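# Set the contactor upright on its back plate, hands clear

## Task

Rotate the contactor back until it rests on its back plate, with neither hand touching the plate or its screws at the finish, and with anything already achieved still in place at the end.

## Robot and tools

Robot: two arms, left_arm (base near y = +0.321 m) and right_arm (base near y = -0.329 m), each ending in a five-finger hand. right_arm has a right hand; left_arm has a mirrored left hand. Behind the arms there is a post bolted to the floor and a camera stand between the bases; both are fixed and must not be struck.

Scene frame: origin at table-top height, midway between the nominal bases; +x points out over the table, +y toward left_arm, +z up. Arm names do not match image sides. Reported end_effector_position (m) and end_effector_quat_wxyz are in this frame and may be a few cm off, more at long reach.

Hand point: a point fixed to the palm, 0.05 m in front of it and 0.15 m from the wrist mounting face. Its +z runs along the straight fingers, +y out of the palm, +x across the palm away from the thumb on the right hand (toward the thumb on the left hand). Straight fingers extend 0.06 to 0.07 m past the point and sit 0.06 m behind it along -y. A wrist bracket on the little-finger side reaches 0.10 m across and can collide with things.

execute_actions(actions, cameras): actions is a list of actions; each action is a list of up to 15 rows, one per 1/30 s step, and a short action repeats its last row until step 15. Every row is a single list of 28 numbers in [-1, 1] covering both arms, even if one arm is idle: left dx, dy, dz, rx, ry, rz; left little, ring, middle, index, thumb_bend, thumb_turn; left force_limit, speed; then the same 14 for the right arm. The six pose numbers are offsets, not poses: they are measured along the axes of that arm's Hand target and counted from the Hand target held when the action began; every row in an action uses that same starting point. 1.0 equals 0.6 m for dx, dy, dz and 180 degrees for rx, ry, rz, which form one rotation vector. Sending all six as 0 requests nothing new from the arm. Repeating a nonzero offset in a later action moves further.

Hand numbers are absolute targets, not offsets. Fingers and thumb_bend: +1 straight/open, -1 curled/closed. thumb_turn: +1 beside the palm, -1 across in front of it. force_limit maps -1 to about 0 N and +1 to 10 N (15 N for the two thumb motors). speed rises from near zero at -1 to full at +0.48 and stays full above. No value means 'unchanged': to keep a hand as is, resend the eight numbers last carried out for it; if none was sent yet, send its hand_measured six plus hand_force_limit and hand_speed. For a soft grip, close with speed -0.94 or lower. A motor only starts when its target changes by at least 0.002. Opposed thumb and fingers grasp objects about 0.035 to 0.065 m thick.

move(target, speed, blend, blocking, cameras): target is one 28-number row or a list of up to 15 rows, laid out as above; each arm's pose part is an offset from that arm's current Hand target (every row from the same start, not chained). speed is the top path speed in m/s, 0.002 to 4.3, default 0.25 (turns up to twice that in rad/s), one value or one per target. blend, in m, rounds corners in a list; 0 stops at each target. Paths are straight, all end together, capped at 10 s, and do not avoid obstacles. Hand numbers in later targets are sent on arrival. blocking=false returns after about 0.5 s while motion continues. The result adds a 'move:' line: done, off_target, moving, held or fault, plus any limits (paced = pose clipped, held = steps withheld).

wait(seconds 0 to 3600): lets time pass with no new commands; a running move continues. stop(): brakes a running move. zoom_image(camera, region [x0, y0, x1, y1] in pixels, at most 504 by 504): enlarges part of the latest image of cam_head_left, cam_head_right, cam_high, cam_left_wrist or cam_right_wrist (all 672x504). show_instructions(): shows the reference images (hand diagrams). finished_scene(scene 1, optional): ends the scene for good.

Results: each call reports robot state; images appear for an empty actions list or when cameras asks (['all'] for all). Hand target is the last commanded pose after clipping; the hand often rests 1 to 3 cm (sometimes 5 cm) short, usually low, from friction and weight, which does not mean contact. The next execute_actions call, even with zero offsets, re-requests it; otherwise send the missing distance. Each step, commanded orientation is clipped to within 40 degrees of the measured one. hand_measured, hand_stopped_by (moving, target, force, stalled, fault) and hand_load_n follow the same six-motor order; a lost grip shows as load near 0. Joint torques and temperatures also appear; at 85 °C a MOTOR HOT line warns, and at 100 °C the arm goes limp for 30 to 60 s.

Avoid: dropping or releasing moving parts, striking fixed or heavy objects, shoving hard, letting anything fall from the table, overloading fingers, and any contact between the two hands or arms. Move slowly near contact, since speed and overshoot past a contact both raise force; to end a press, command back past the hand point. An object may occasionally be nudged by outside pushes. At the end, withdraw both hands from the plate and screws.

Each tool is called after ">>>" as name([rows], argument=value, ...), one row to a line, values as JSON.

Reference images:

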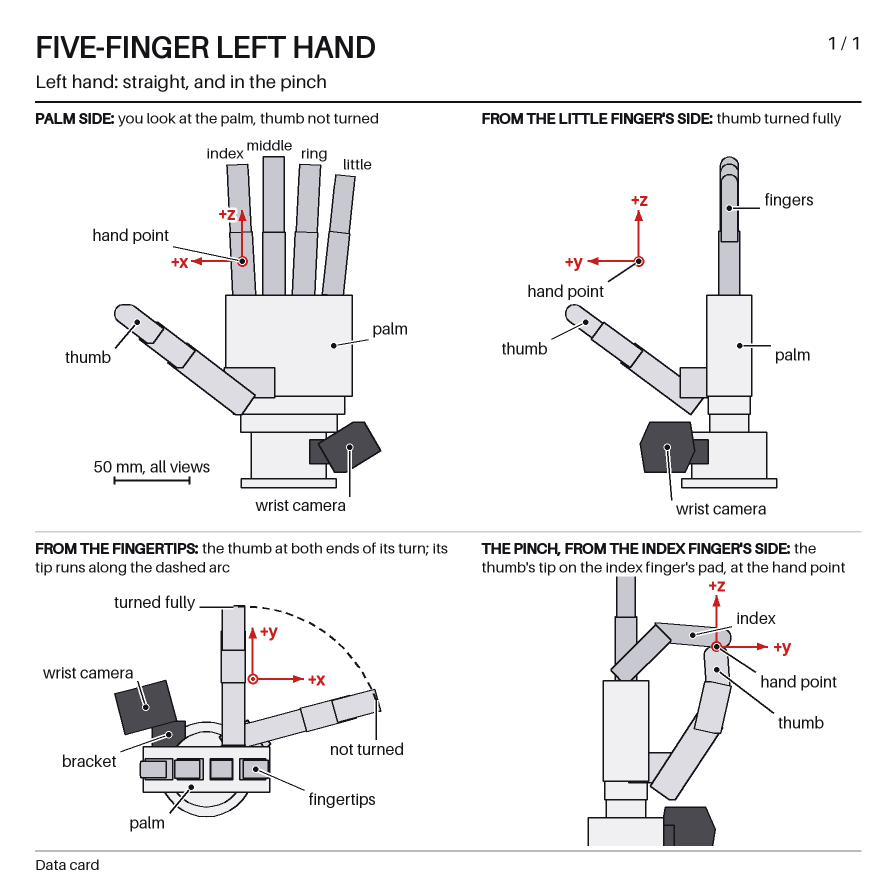

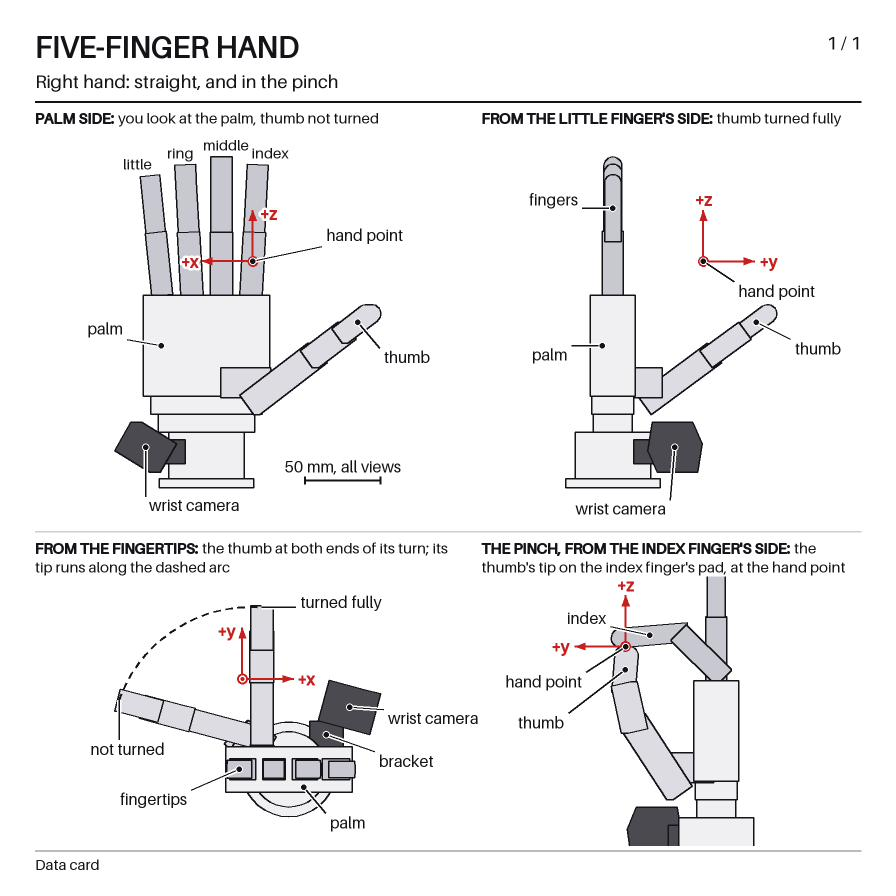

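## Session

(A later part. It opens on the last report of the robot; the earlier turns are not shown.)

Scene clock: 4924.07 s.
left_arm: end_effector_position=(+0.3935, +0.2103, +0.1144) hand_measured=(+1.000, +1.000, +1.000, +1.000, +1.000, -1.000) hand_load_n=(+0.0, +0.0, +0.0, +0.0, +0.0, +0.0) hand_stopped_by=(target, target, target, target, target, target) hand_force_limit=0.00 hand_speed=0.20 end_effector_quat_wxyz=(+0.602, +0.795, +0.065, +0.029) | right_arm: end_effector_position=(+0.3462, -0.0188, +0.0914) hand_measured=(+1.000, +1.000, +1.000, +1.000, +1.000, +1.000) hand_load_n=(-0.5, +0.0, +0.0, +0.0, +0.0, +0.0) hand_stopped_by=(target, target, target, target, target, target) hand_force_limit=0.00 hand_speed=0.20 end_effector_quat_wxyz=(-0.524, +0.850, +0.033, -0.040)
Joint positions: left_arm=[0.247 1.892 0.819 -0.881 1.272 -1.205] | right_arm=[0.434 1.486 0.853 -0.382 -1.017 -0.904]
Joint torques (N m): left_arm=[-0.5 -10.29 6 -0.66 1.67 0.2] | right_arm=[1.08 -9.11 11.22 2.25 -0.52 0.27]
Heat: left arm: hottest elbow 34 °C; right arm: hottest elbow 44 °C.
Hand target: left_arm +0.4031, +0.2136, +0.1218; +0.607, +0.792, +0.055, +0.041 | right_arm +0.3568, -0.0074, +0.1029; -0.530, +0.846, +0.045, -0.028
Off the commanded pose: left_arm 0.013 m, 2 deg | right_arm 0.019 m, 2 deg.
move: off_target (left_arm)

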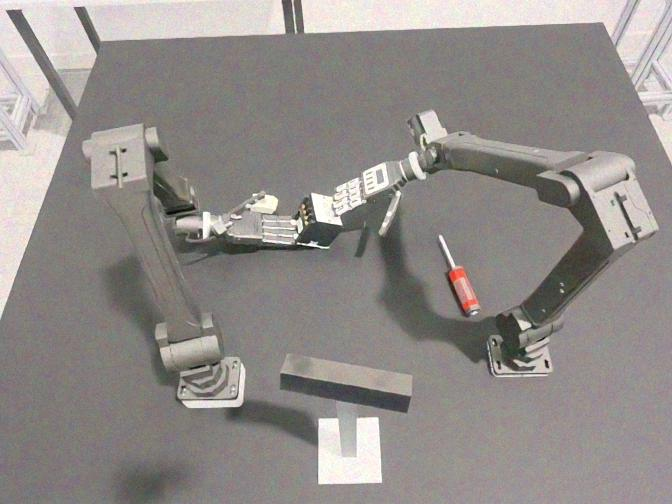

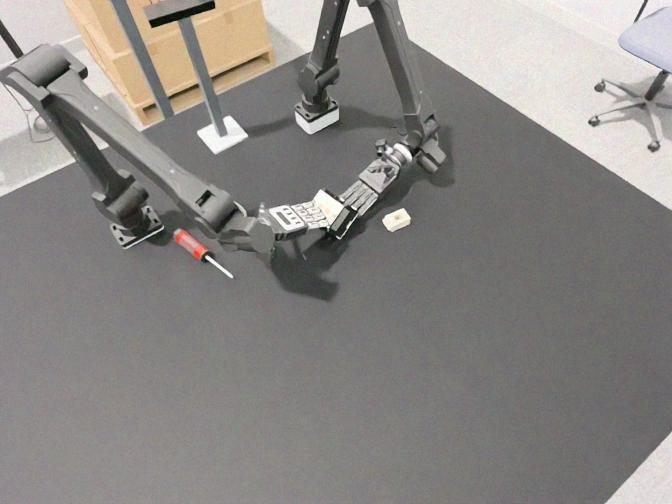

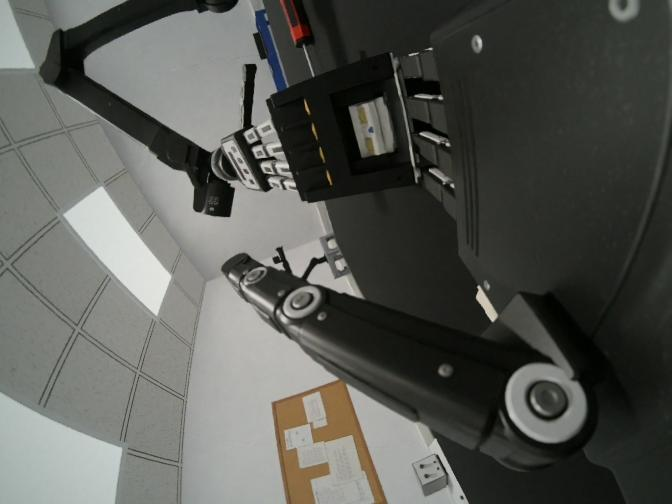

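>>> move(target=[0.002,-0.0178,-0.0021,0,0,0,1,1,1,1,1,-1,0,0.2,0,0,0,0,0,0,1,1,1,1,1,1,0,0.2], speed=0.04, cameras=["cam_head_left","cam_high","cam_left_wrist"])

>>> zoom_image(camera="cam_head_left", region=[250, 170, 370, 270])

>>> zoom_image(camera="cam_high", region=[280, 170, 400, 260])

Scene clock: 4935.73 s.
left_arm: end_effector_position=(+0.3946, +0.2140, +0.1045) hand_measured=(+1.000, +1.000, +1.000, +1.000, +1.000, -1.000) hand_load_n=(+0.0, +0.0, +0.0, +0.0, +0.0, +0.0) hand_stopped_by=(target, target, target, target, target, target) hand_force_limit=0.00 hand_speed=0.20 end_effector_quat_wxyz=(+0.602, +0.795, +0.064, +0.029) | right_arm: end_effector_position=(+0.3462, -0.0188, +0.0914) hand_measured=(+1.000, +1.000, +1.000, +1.000, +1.000, +1.000) hand_load_n=(+0.0, +0.0, +0.0, -0.5, +0.0, +0.0) hand_stopped_by=(target, target, target, target, target, target) hand_force_limit=0.00 hand_speed=0.20 end_effector_quat_wxyz=(-0.524, +0.850, +0.033, -0.040)
Joint positions: left_arm=[0.257 1.927 0.832 -0.889 1.267 -1.172] | right_arm=[0.434 1.486 0.853 -0.382 -1.017 -0.904]
Joint torques (N m): left_arm=[-0.32 -10.58 5.64 -0.79 1.68 0.19] | right_arm=[1.14 -9.05 11.23 2.26 -0.53 0.27]
Heat: left arm: hottest elbow 34 °C; right arm: hottest elbow 43 °C.
Hand target: left_arm +0.4037, +0.2177, +0.1118; +0.607, +0.792, +0.055, +0.041 | right_arm +0.3568, -0.0074, +0.1029; -0.530, +0.846, +0.045, -0.028
Off the commanded pose: left_arm 0.012 m, 2 deg | right_arm 0.019 m, 2 deg.
move: off_target (left_arm)

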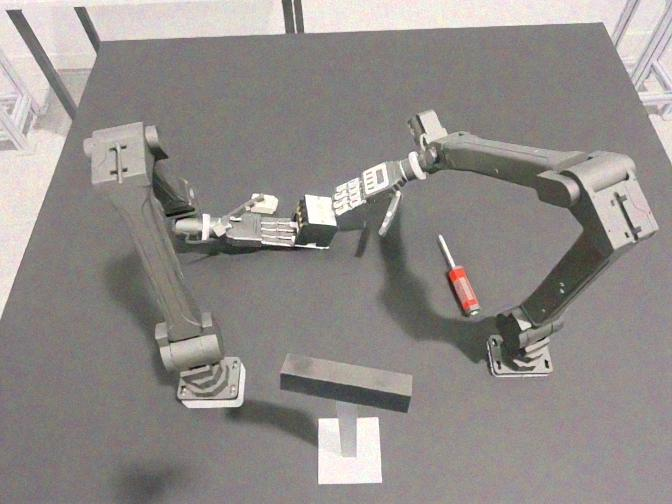

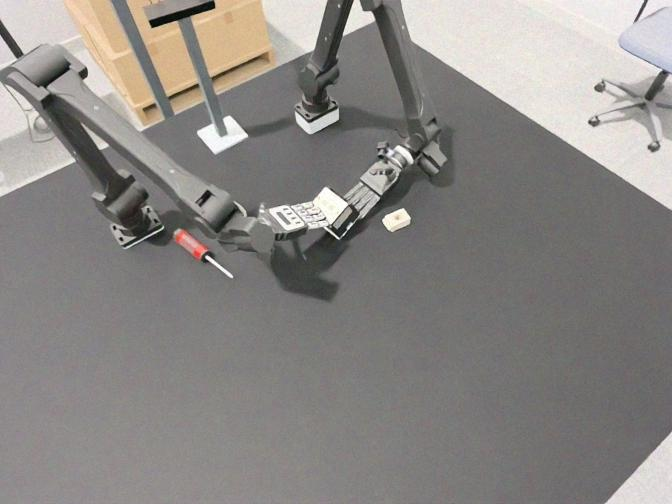

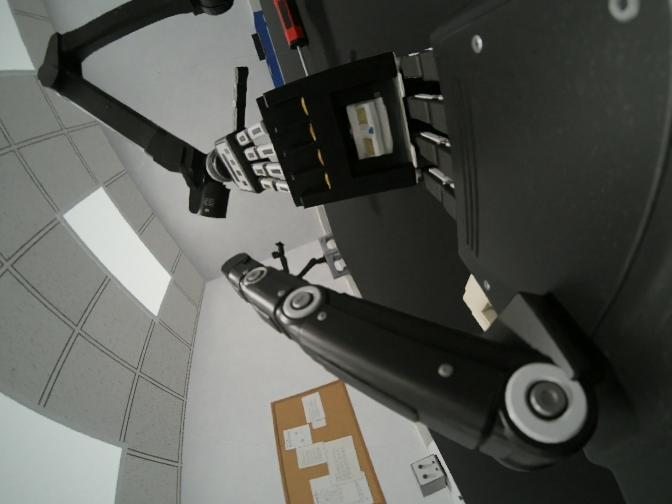

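Scaled by 4.200 from the camera's image (finer frame: 960x720).

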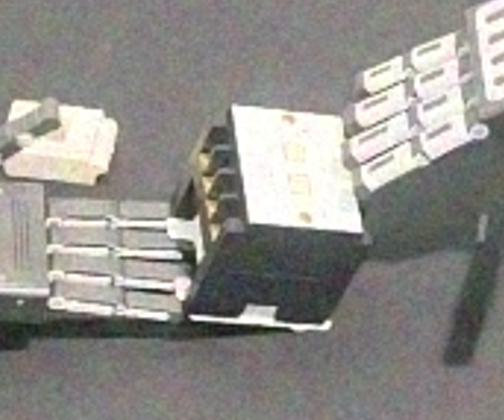

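Scaled by 4.200 from the camera's image (finer frame: 960x720).

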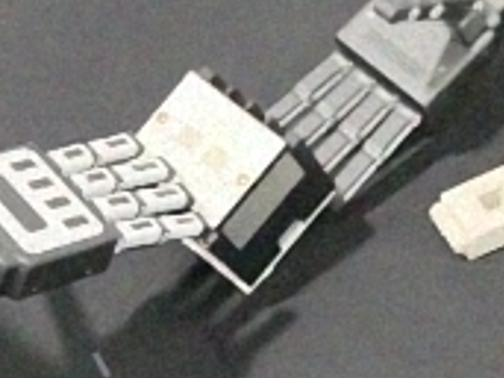

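>>> move(target=[0,-0.0127,-0.0055,0,0,0,1,1,1,1,1,-1,0,0.2,0,0,0,0,0,0,1,1,1,1,1,1,0,0.2], speed=0.03, cameras=["cam_head_left","cam_high","cam_left_wrist"])

>>> zoom_image(camera="cam_head_left", region=[250, 170, 370, 270])

>>> zoom_image(camera="cam_high", region=[280, 170, 400, 260])

Scene clock: 4949.13 s.
left_arm: end_effector_position=(+0.3927, +0.2173, +0.0967) hand_measured=(+1.000, +1.000, +1.000, +1.000, +1.000, -1.000) hand_load_n=(+0.0, +0.0, +0.0, +0.5, -0.5, -0.5) hand_stopped_by=(target, target, target, target, target, target) hand_force_limit=0.00 hand_speed=0.20 end_effector_quat_wxyz=(+0.601, +0.796, +0.063, +0.026) | right_arm: end_effector_position=(+0.3462, -0.0188, +0.0914) hand_measured=(+1.000, +1.000, +1.000, +1.000, +1.000, +1.000) hand_load_n=(+0.0, +0.0, +0.0, +0.0, +0.0, +0.0) hand_stopped_by=(target, target, target, target, target, target) hand_force_limit=0.00 hand_speed=0.20 end_effector_quat_wxyz=(-0.524, +0.850, +0.033, -0.040)
Joint positions: left_arm=[0.267 1.954 0.841 -0.914 1.258 -1.131] | right_arm=[0.434 1.486 0.853 -0.382 -1.017 -0.904]
Joint torques (N m): left_arm=[-0.21 -10.81 5.59 -0.95 1.83 0.23] | right_arm=[1.08 -9 11.22 2.26 -0.52 0.27]
Heat: left arm: hottest elbow 34 °C; right arm: hottest elbow 43 °C.
Hand target: left_arm +0.4031, +0.2228, +0.1054; +0.607, +0.792, +0.055, +0.042 | right_arm +0.3568, -0.0074, +0.1029; -0.530, +0.846, +0.045, -0.028
Off the commanded pose: left_arm 0.014 m, 2 deg | right_arm 0.019 m, 2 deg.
move: off_target (left_arm)

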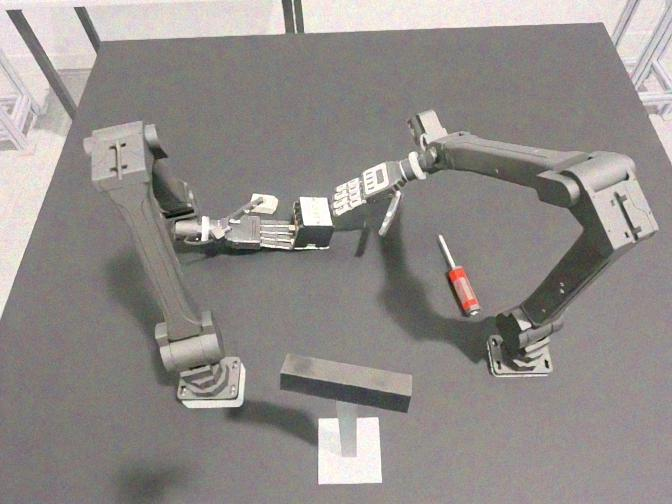

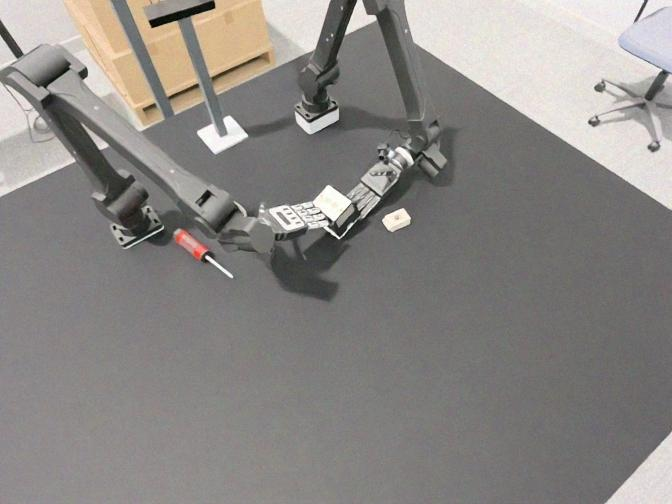

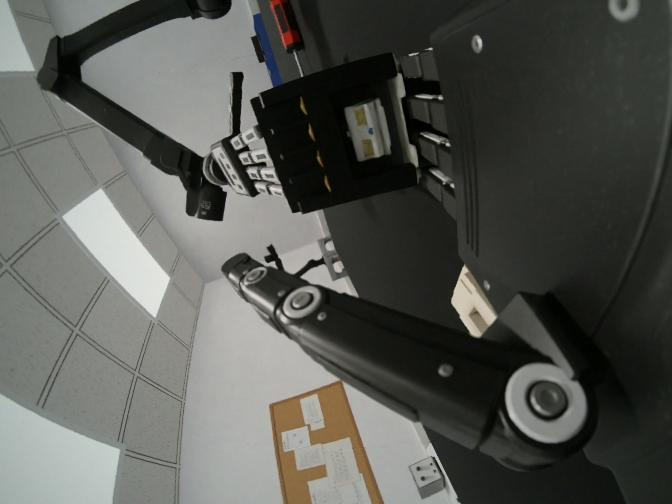

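Scaled by 4.200 from the camera's image (finer frame: 960x720).

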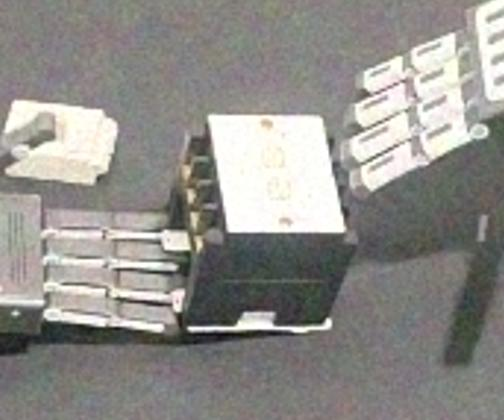

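Scaled by 4.200 from the camera's image (finer frame: 960x720).

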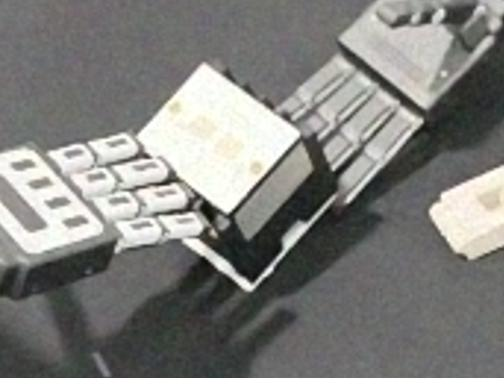

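>>> move(target=[0,-0.0086,-0.0322,0,0,0,1,1,1,1,1,-1,0,0.2,0,0,0,0,0,0,1,1,1,1,1,1,0,0.2], speed=0.03, cameras=["cam_head_left","cam_high","cam_left_wrist"])

>>> zoom_image(camera="cam_head_left", region=[250, 170, 370, 270])

>>> zoom_image(camera="cam_high", region=[280, 170, 400, 260])

Scene clock: 4962.40 s.
left_arm: end_effector_position=(+0.3943, +0.2383, +0.1057) hand_measured=(+1.000, +1.000, +1.000, +1.000, +1.000, -1.000) hand_load_n=(+0.0, +0.0, +0.0, +0.0, +0.0, +0.0) hand_stopped_by=(target, target, target, target, target, target) hand_force_limit=0.00 hand_speed=0.20 end_effector_quat_wxyz=(+0.606, +0.792, +0.057, +0.038) | right_arm: end_effector_position=(+0.3462, -0.0188, +0.0914) hand_measured=(+1.000, +1.000, +1.000, +1.000, +1.000, +1.000) hand_load_n=(+0.0, +0.0, +0.0, +0.0, +0.0, -0.5) hand_stopped_by=(target, target, target, target, target, target) hand_force_limit=0.00 hand_speed=0.20 end_effector_quat_wxyz=(-0.524, +0.850, +0.033, -0.040)
Joint positions: left_arm=[0.32 1.974 0.887 -1.073 1.251 -0.966] | right_arm=[0.434 1.486 0.853 -0.382 -1.017 -0.904]
Joint torques (N m): left_arm=[-0.15 -10.05 5.08 -0.98 0.9 0.11] | right_arm=[1.08 -9.05 11.23 2.25 -0.52 0.27]
Heat: left arm: hottest elbow 34 °C; right arm: hottest elbow 43 °C.
Hand target: left_arm +0.4003, +0.2427, +0.1054; +0.607, +0.792, +0.055, +0.042 | right_arm +0.3568, -0.0074, +0.1029; -0.530, +0.846, +0.045, -0.028
Off the commanded pose: left_arm 0.007 m, 1 deg | right_arm 0.019 m, 2 deg.
move: done

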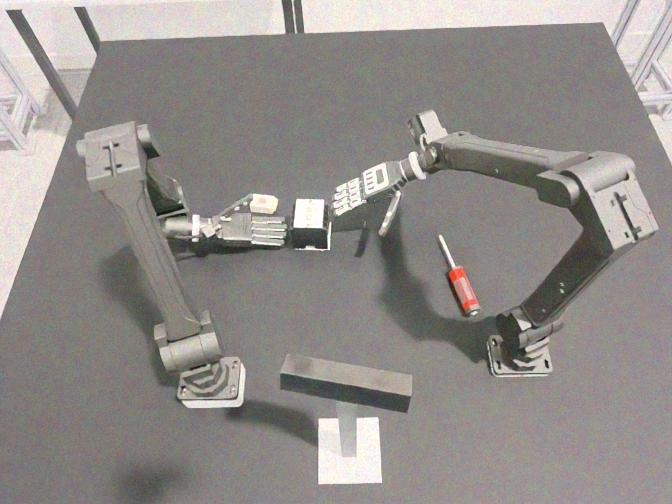

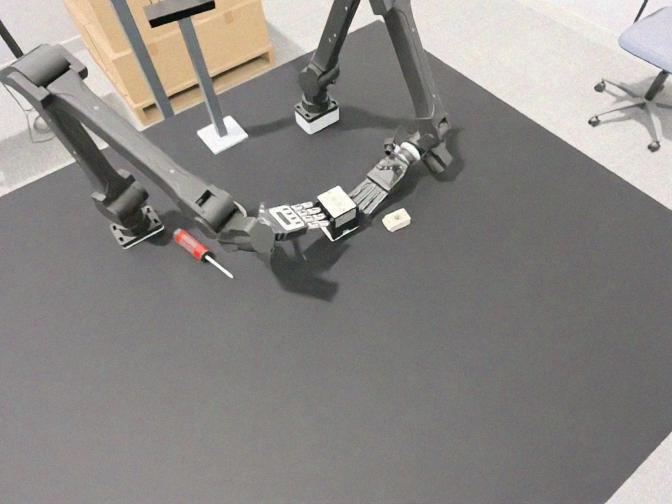

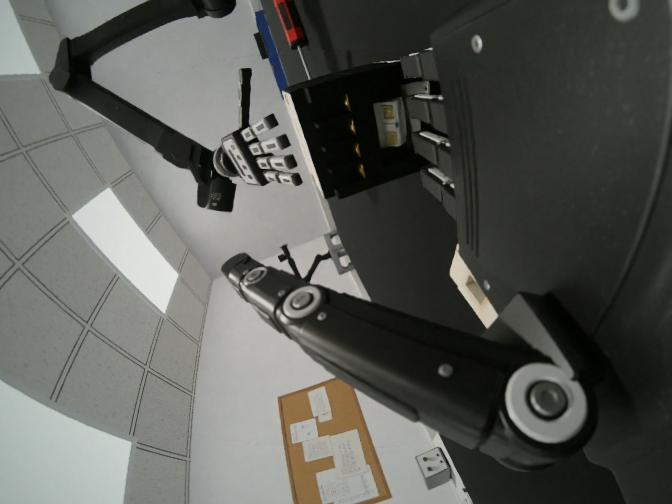

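Scaled by 4.200 from the camera's image (finer frame: 960x720).

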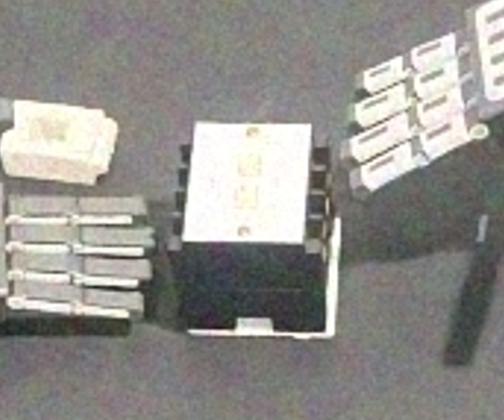

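Scaled by 4.200 from the camera's image (finer frame: 960x720).

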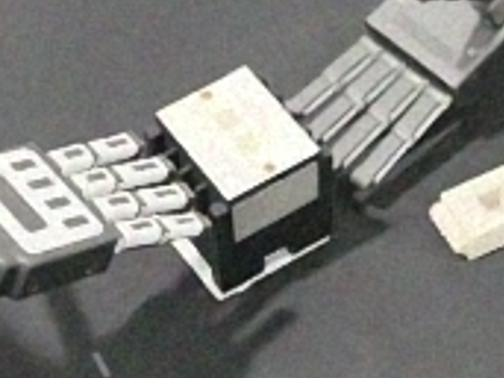

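>>> move([
  [0,0.03,-0.04,0,0,0,1,1,1,1,1,-1,0,0.2,0.0017,0.0068,-0.052,0,0,0,1,1,1,1,1,1,0,0.2],
  [0,0.1802,-0.11,0,0,0,1,1,1,1,1,-1,0,0.2,0.005,-0.02,-0.17,0,0,0,1,1,1,1,1,1,0,0.2],
], speed=0.12, blend=0.01, cameras=["cam_head_left","cam_head_right","cam_high","cam_left_wrist","cam_right_wrist"])

>>> zoom_image(camera="cam_head_left", region=[260, 170, 380, 270])

>>> zoom_image(camera="cam_high", region=[280, 170, 400, 260])

>>> zoom_image(camera="cam_right_wrist", region=[220, 20, 420, 220])

Scene clock: 4983.80 s.
left_arm: end_effector_position=(+0.3889, +0.2717, +0.2156) hand_measured=(+1.000, +1.000, +1.000, +1.000, +1.000, -1.000) hand_load_n=(+0.0, +0.0, +0.0, +0.0, +0.0, +0.0) hand_stopped_by=(target, target, target, target, target, target) hand_force_limit=0.00 hand_speed=0.20 end_effector_quat_wxyz=(+0.611, +0.789, +0.065, +0.026) | right_arm: end_effector_position=(+0.3497, -0.0938, +0.1392) hand_measured=(+1.000, +1.000, +1.000, +1.000, +1.000, +1.000) hand_load_n=(+0.0, +0.0, +0.0, +0.0, +0.0, -0.5) hand_stopped_by=(target, target, target, target, target, target) hand_force_limit=0.00 hand_speed=0.20 end_effector_quat_wxyz=(-0.524, +0.850, +0.034, -0.051)
Joint positions: left_arm=[0.409 1.775 0.97 -1.579 1.194 -0.76] | right_arm=[0.251 1.415 0.95 -0.892 -1.097 -1.274]
Joint torques (N m): left_arm=[-0.09 -11.46 7.31 -1.32 0.64 0.13] | right_arm=[-0.97 -9 12.92 0.77 -0.92 0.13]
Heat: left arm: hottest elbow 34 °C; right arm: hottest elbow 44 °C.
Hand target: left_arm +0.3955, +0.2780, +0.2269; +0.607, +0.792, +0.055, +0.042 | right_arm +0.3690, -0.0931, +0.1583; -0.530, +0.846, +0.045, -0.028
Off the commanded pose: left_arm 0.015 m, 2 deg | right_arm 0.027 m, 3 deg.
move: off_target (left_arm, right_arm)

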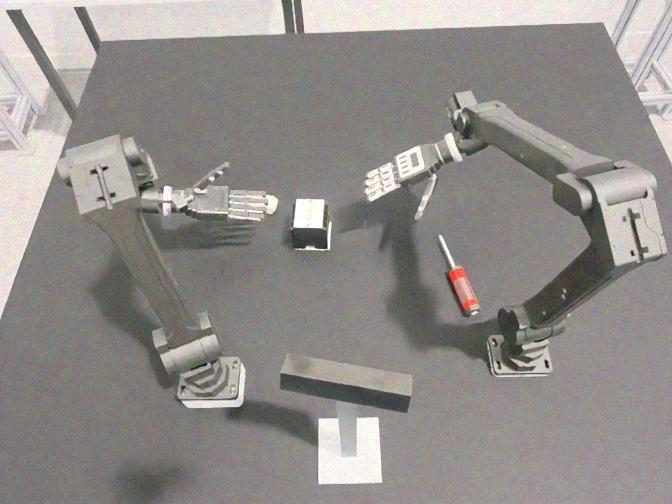

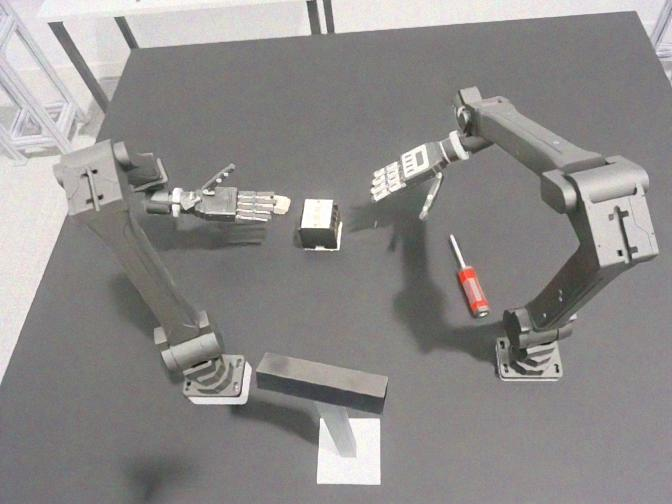

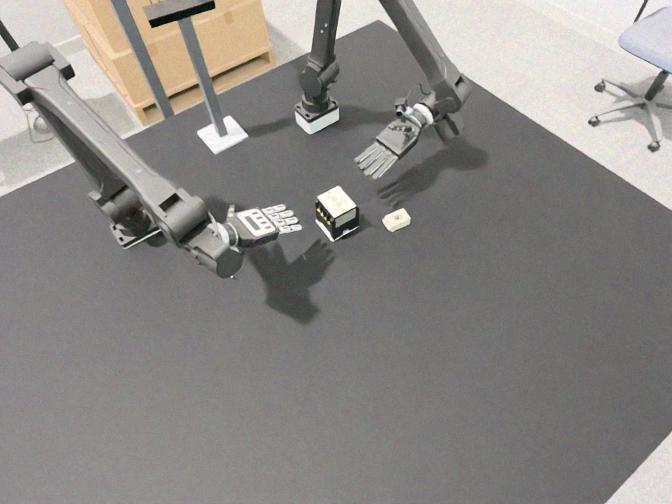

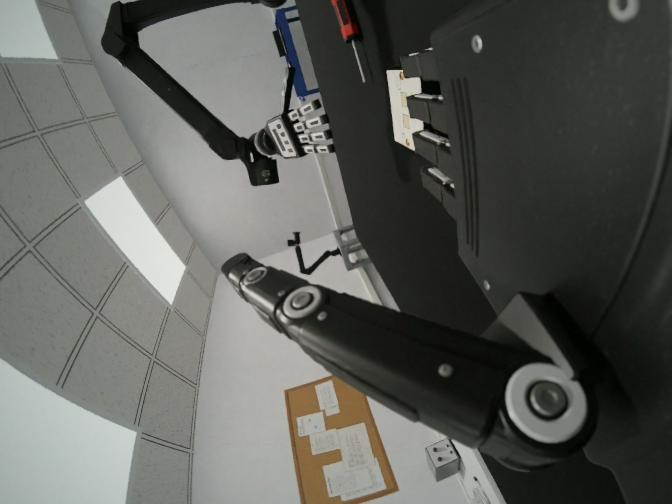

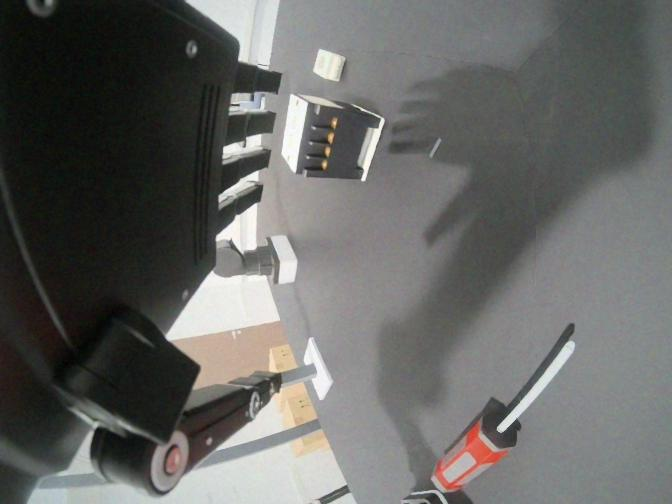

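Scaled by 4.200 from the camera's image (finer frame: 960x720).

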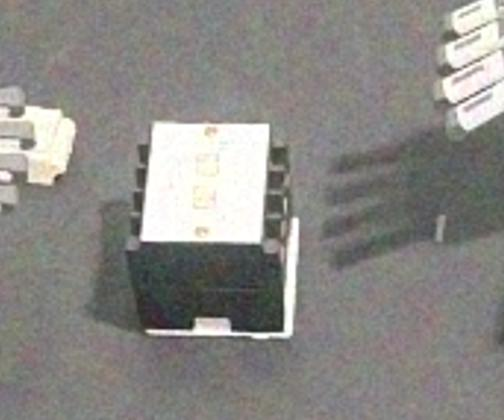

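Scaled by 4.200 from the camera's image (finer frame: 960x720).

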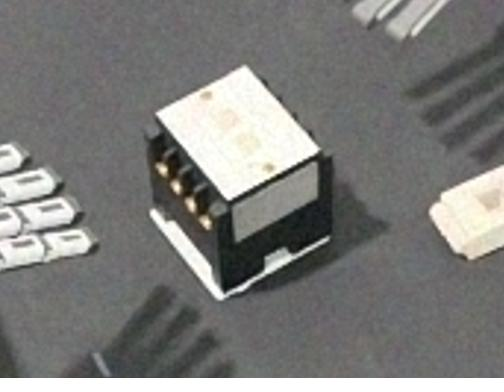

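Scaled by 2.520 from the camera's image (finer frame: 960x720).

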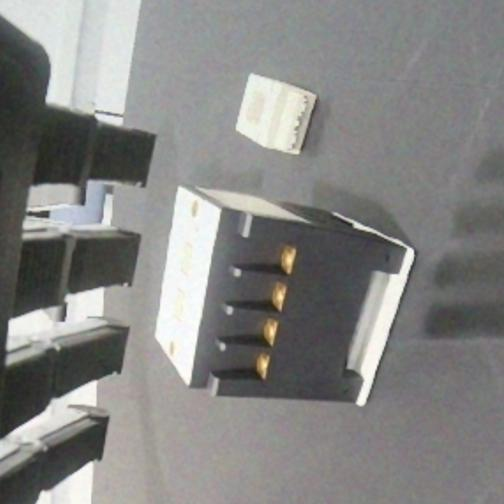

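>>> zoom_image(camera="cam_left_wrist", region=[360, 40, 480, 160])

>>> zoom_image(camera="cam_head_right", region=[260, 170, 380, 270])

Scaled by 4.200 from the camera's image (finer frame: 960x720).

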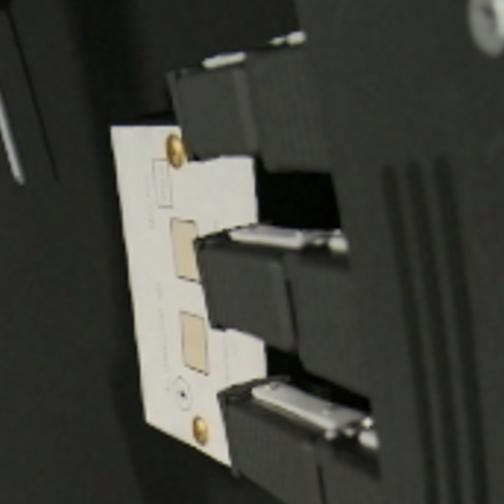

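Scaled by 4.200 from the camera's image (finer frame: 960x720).

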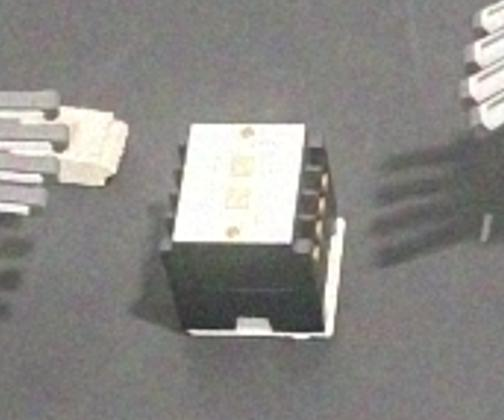

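>>> finished_scene()

The scene is finished: the task was done.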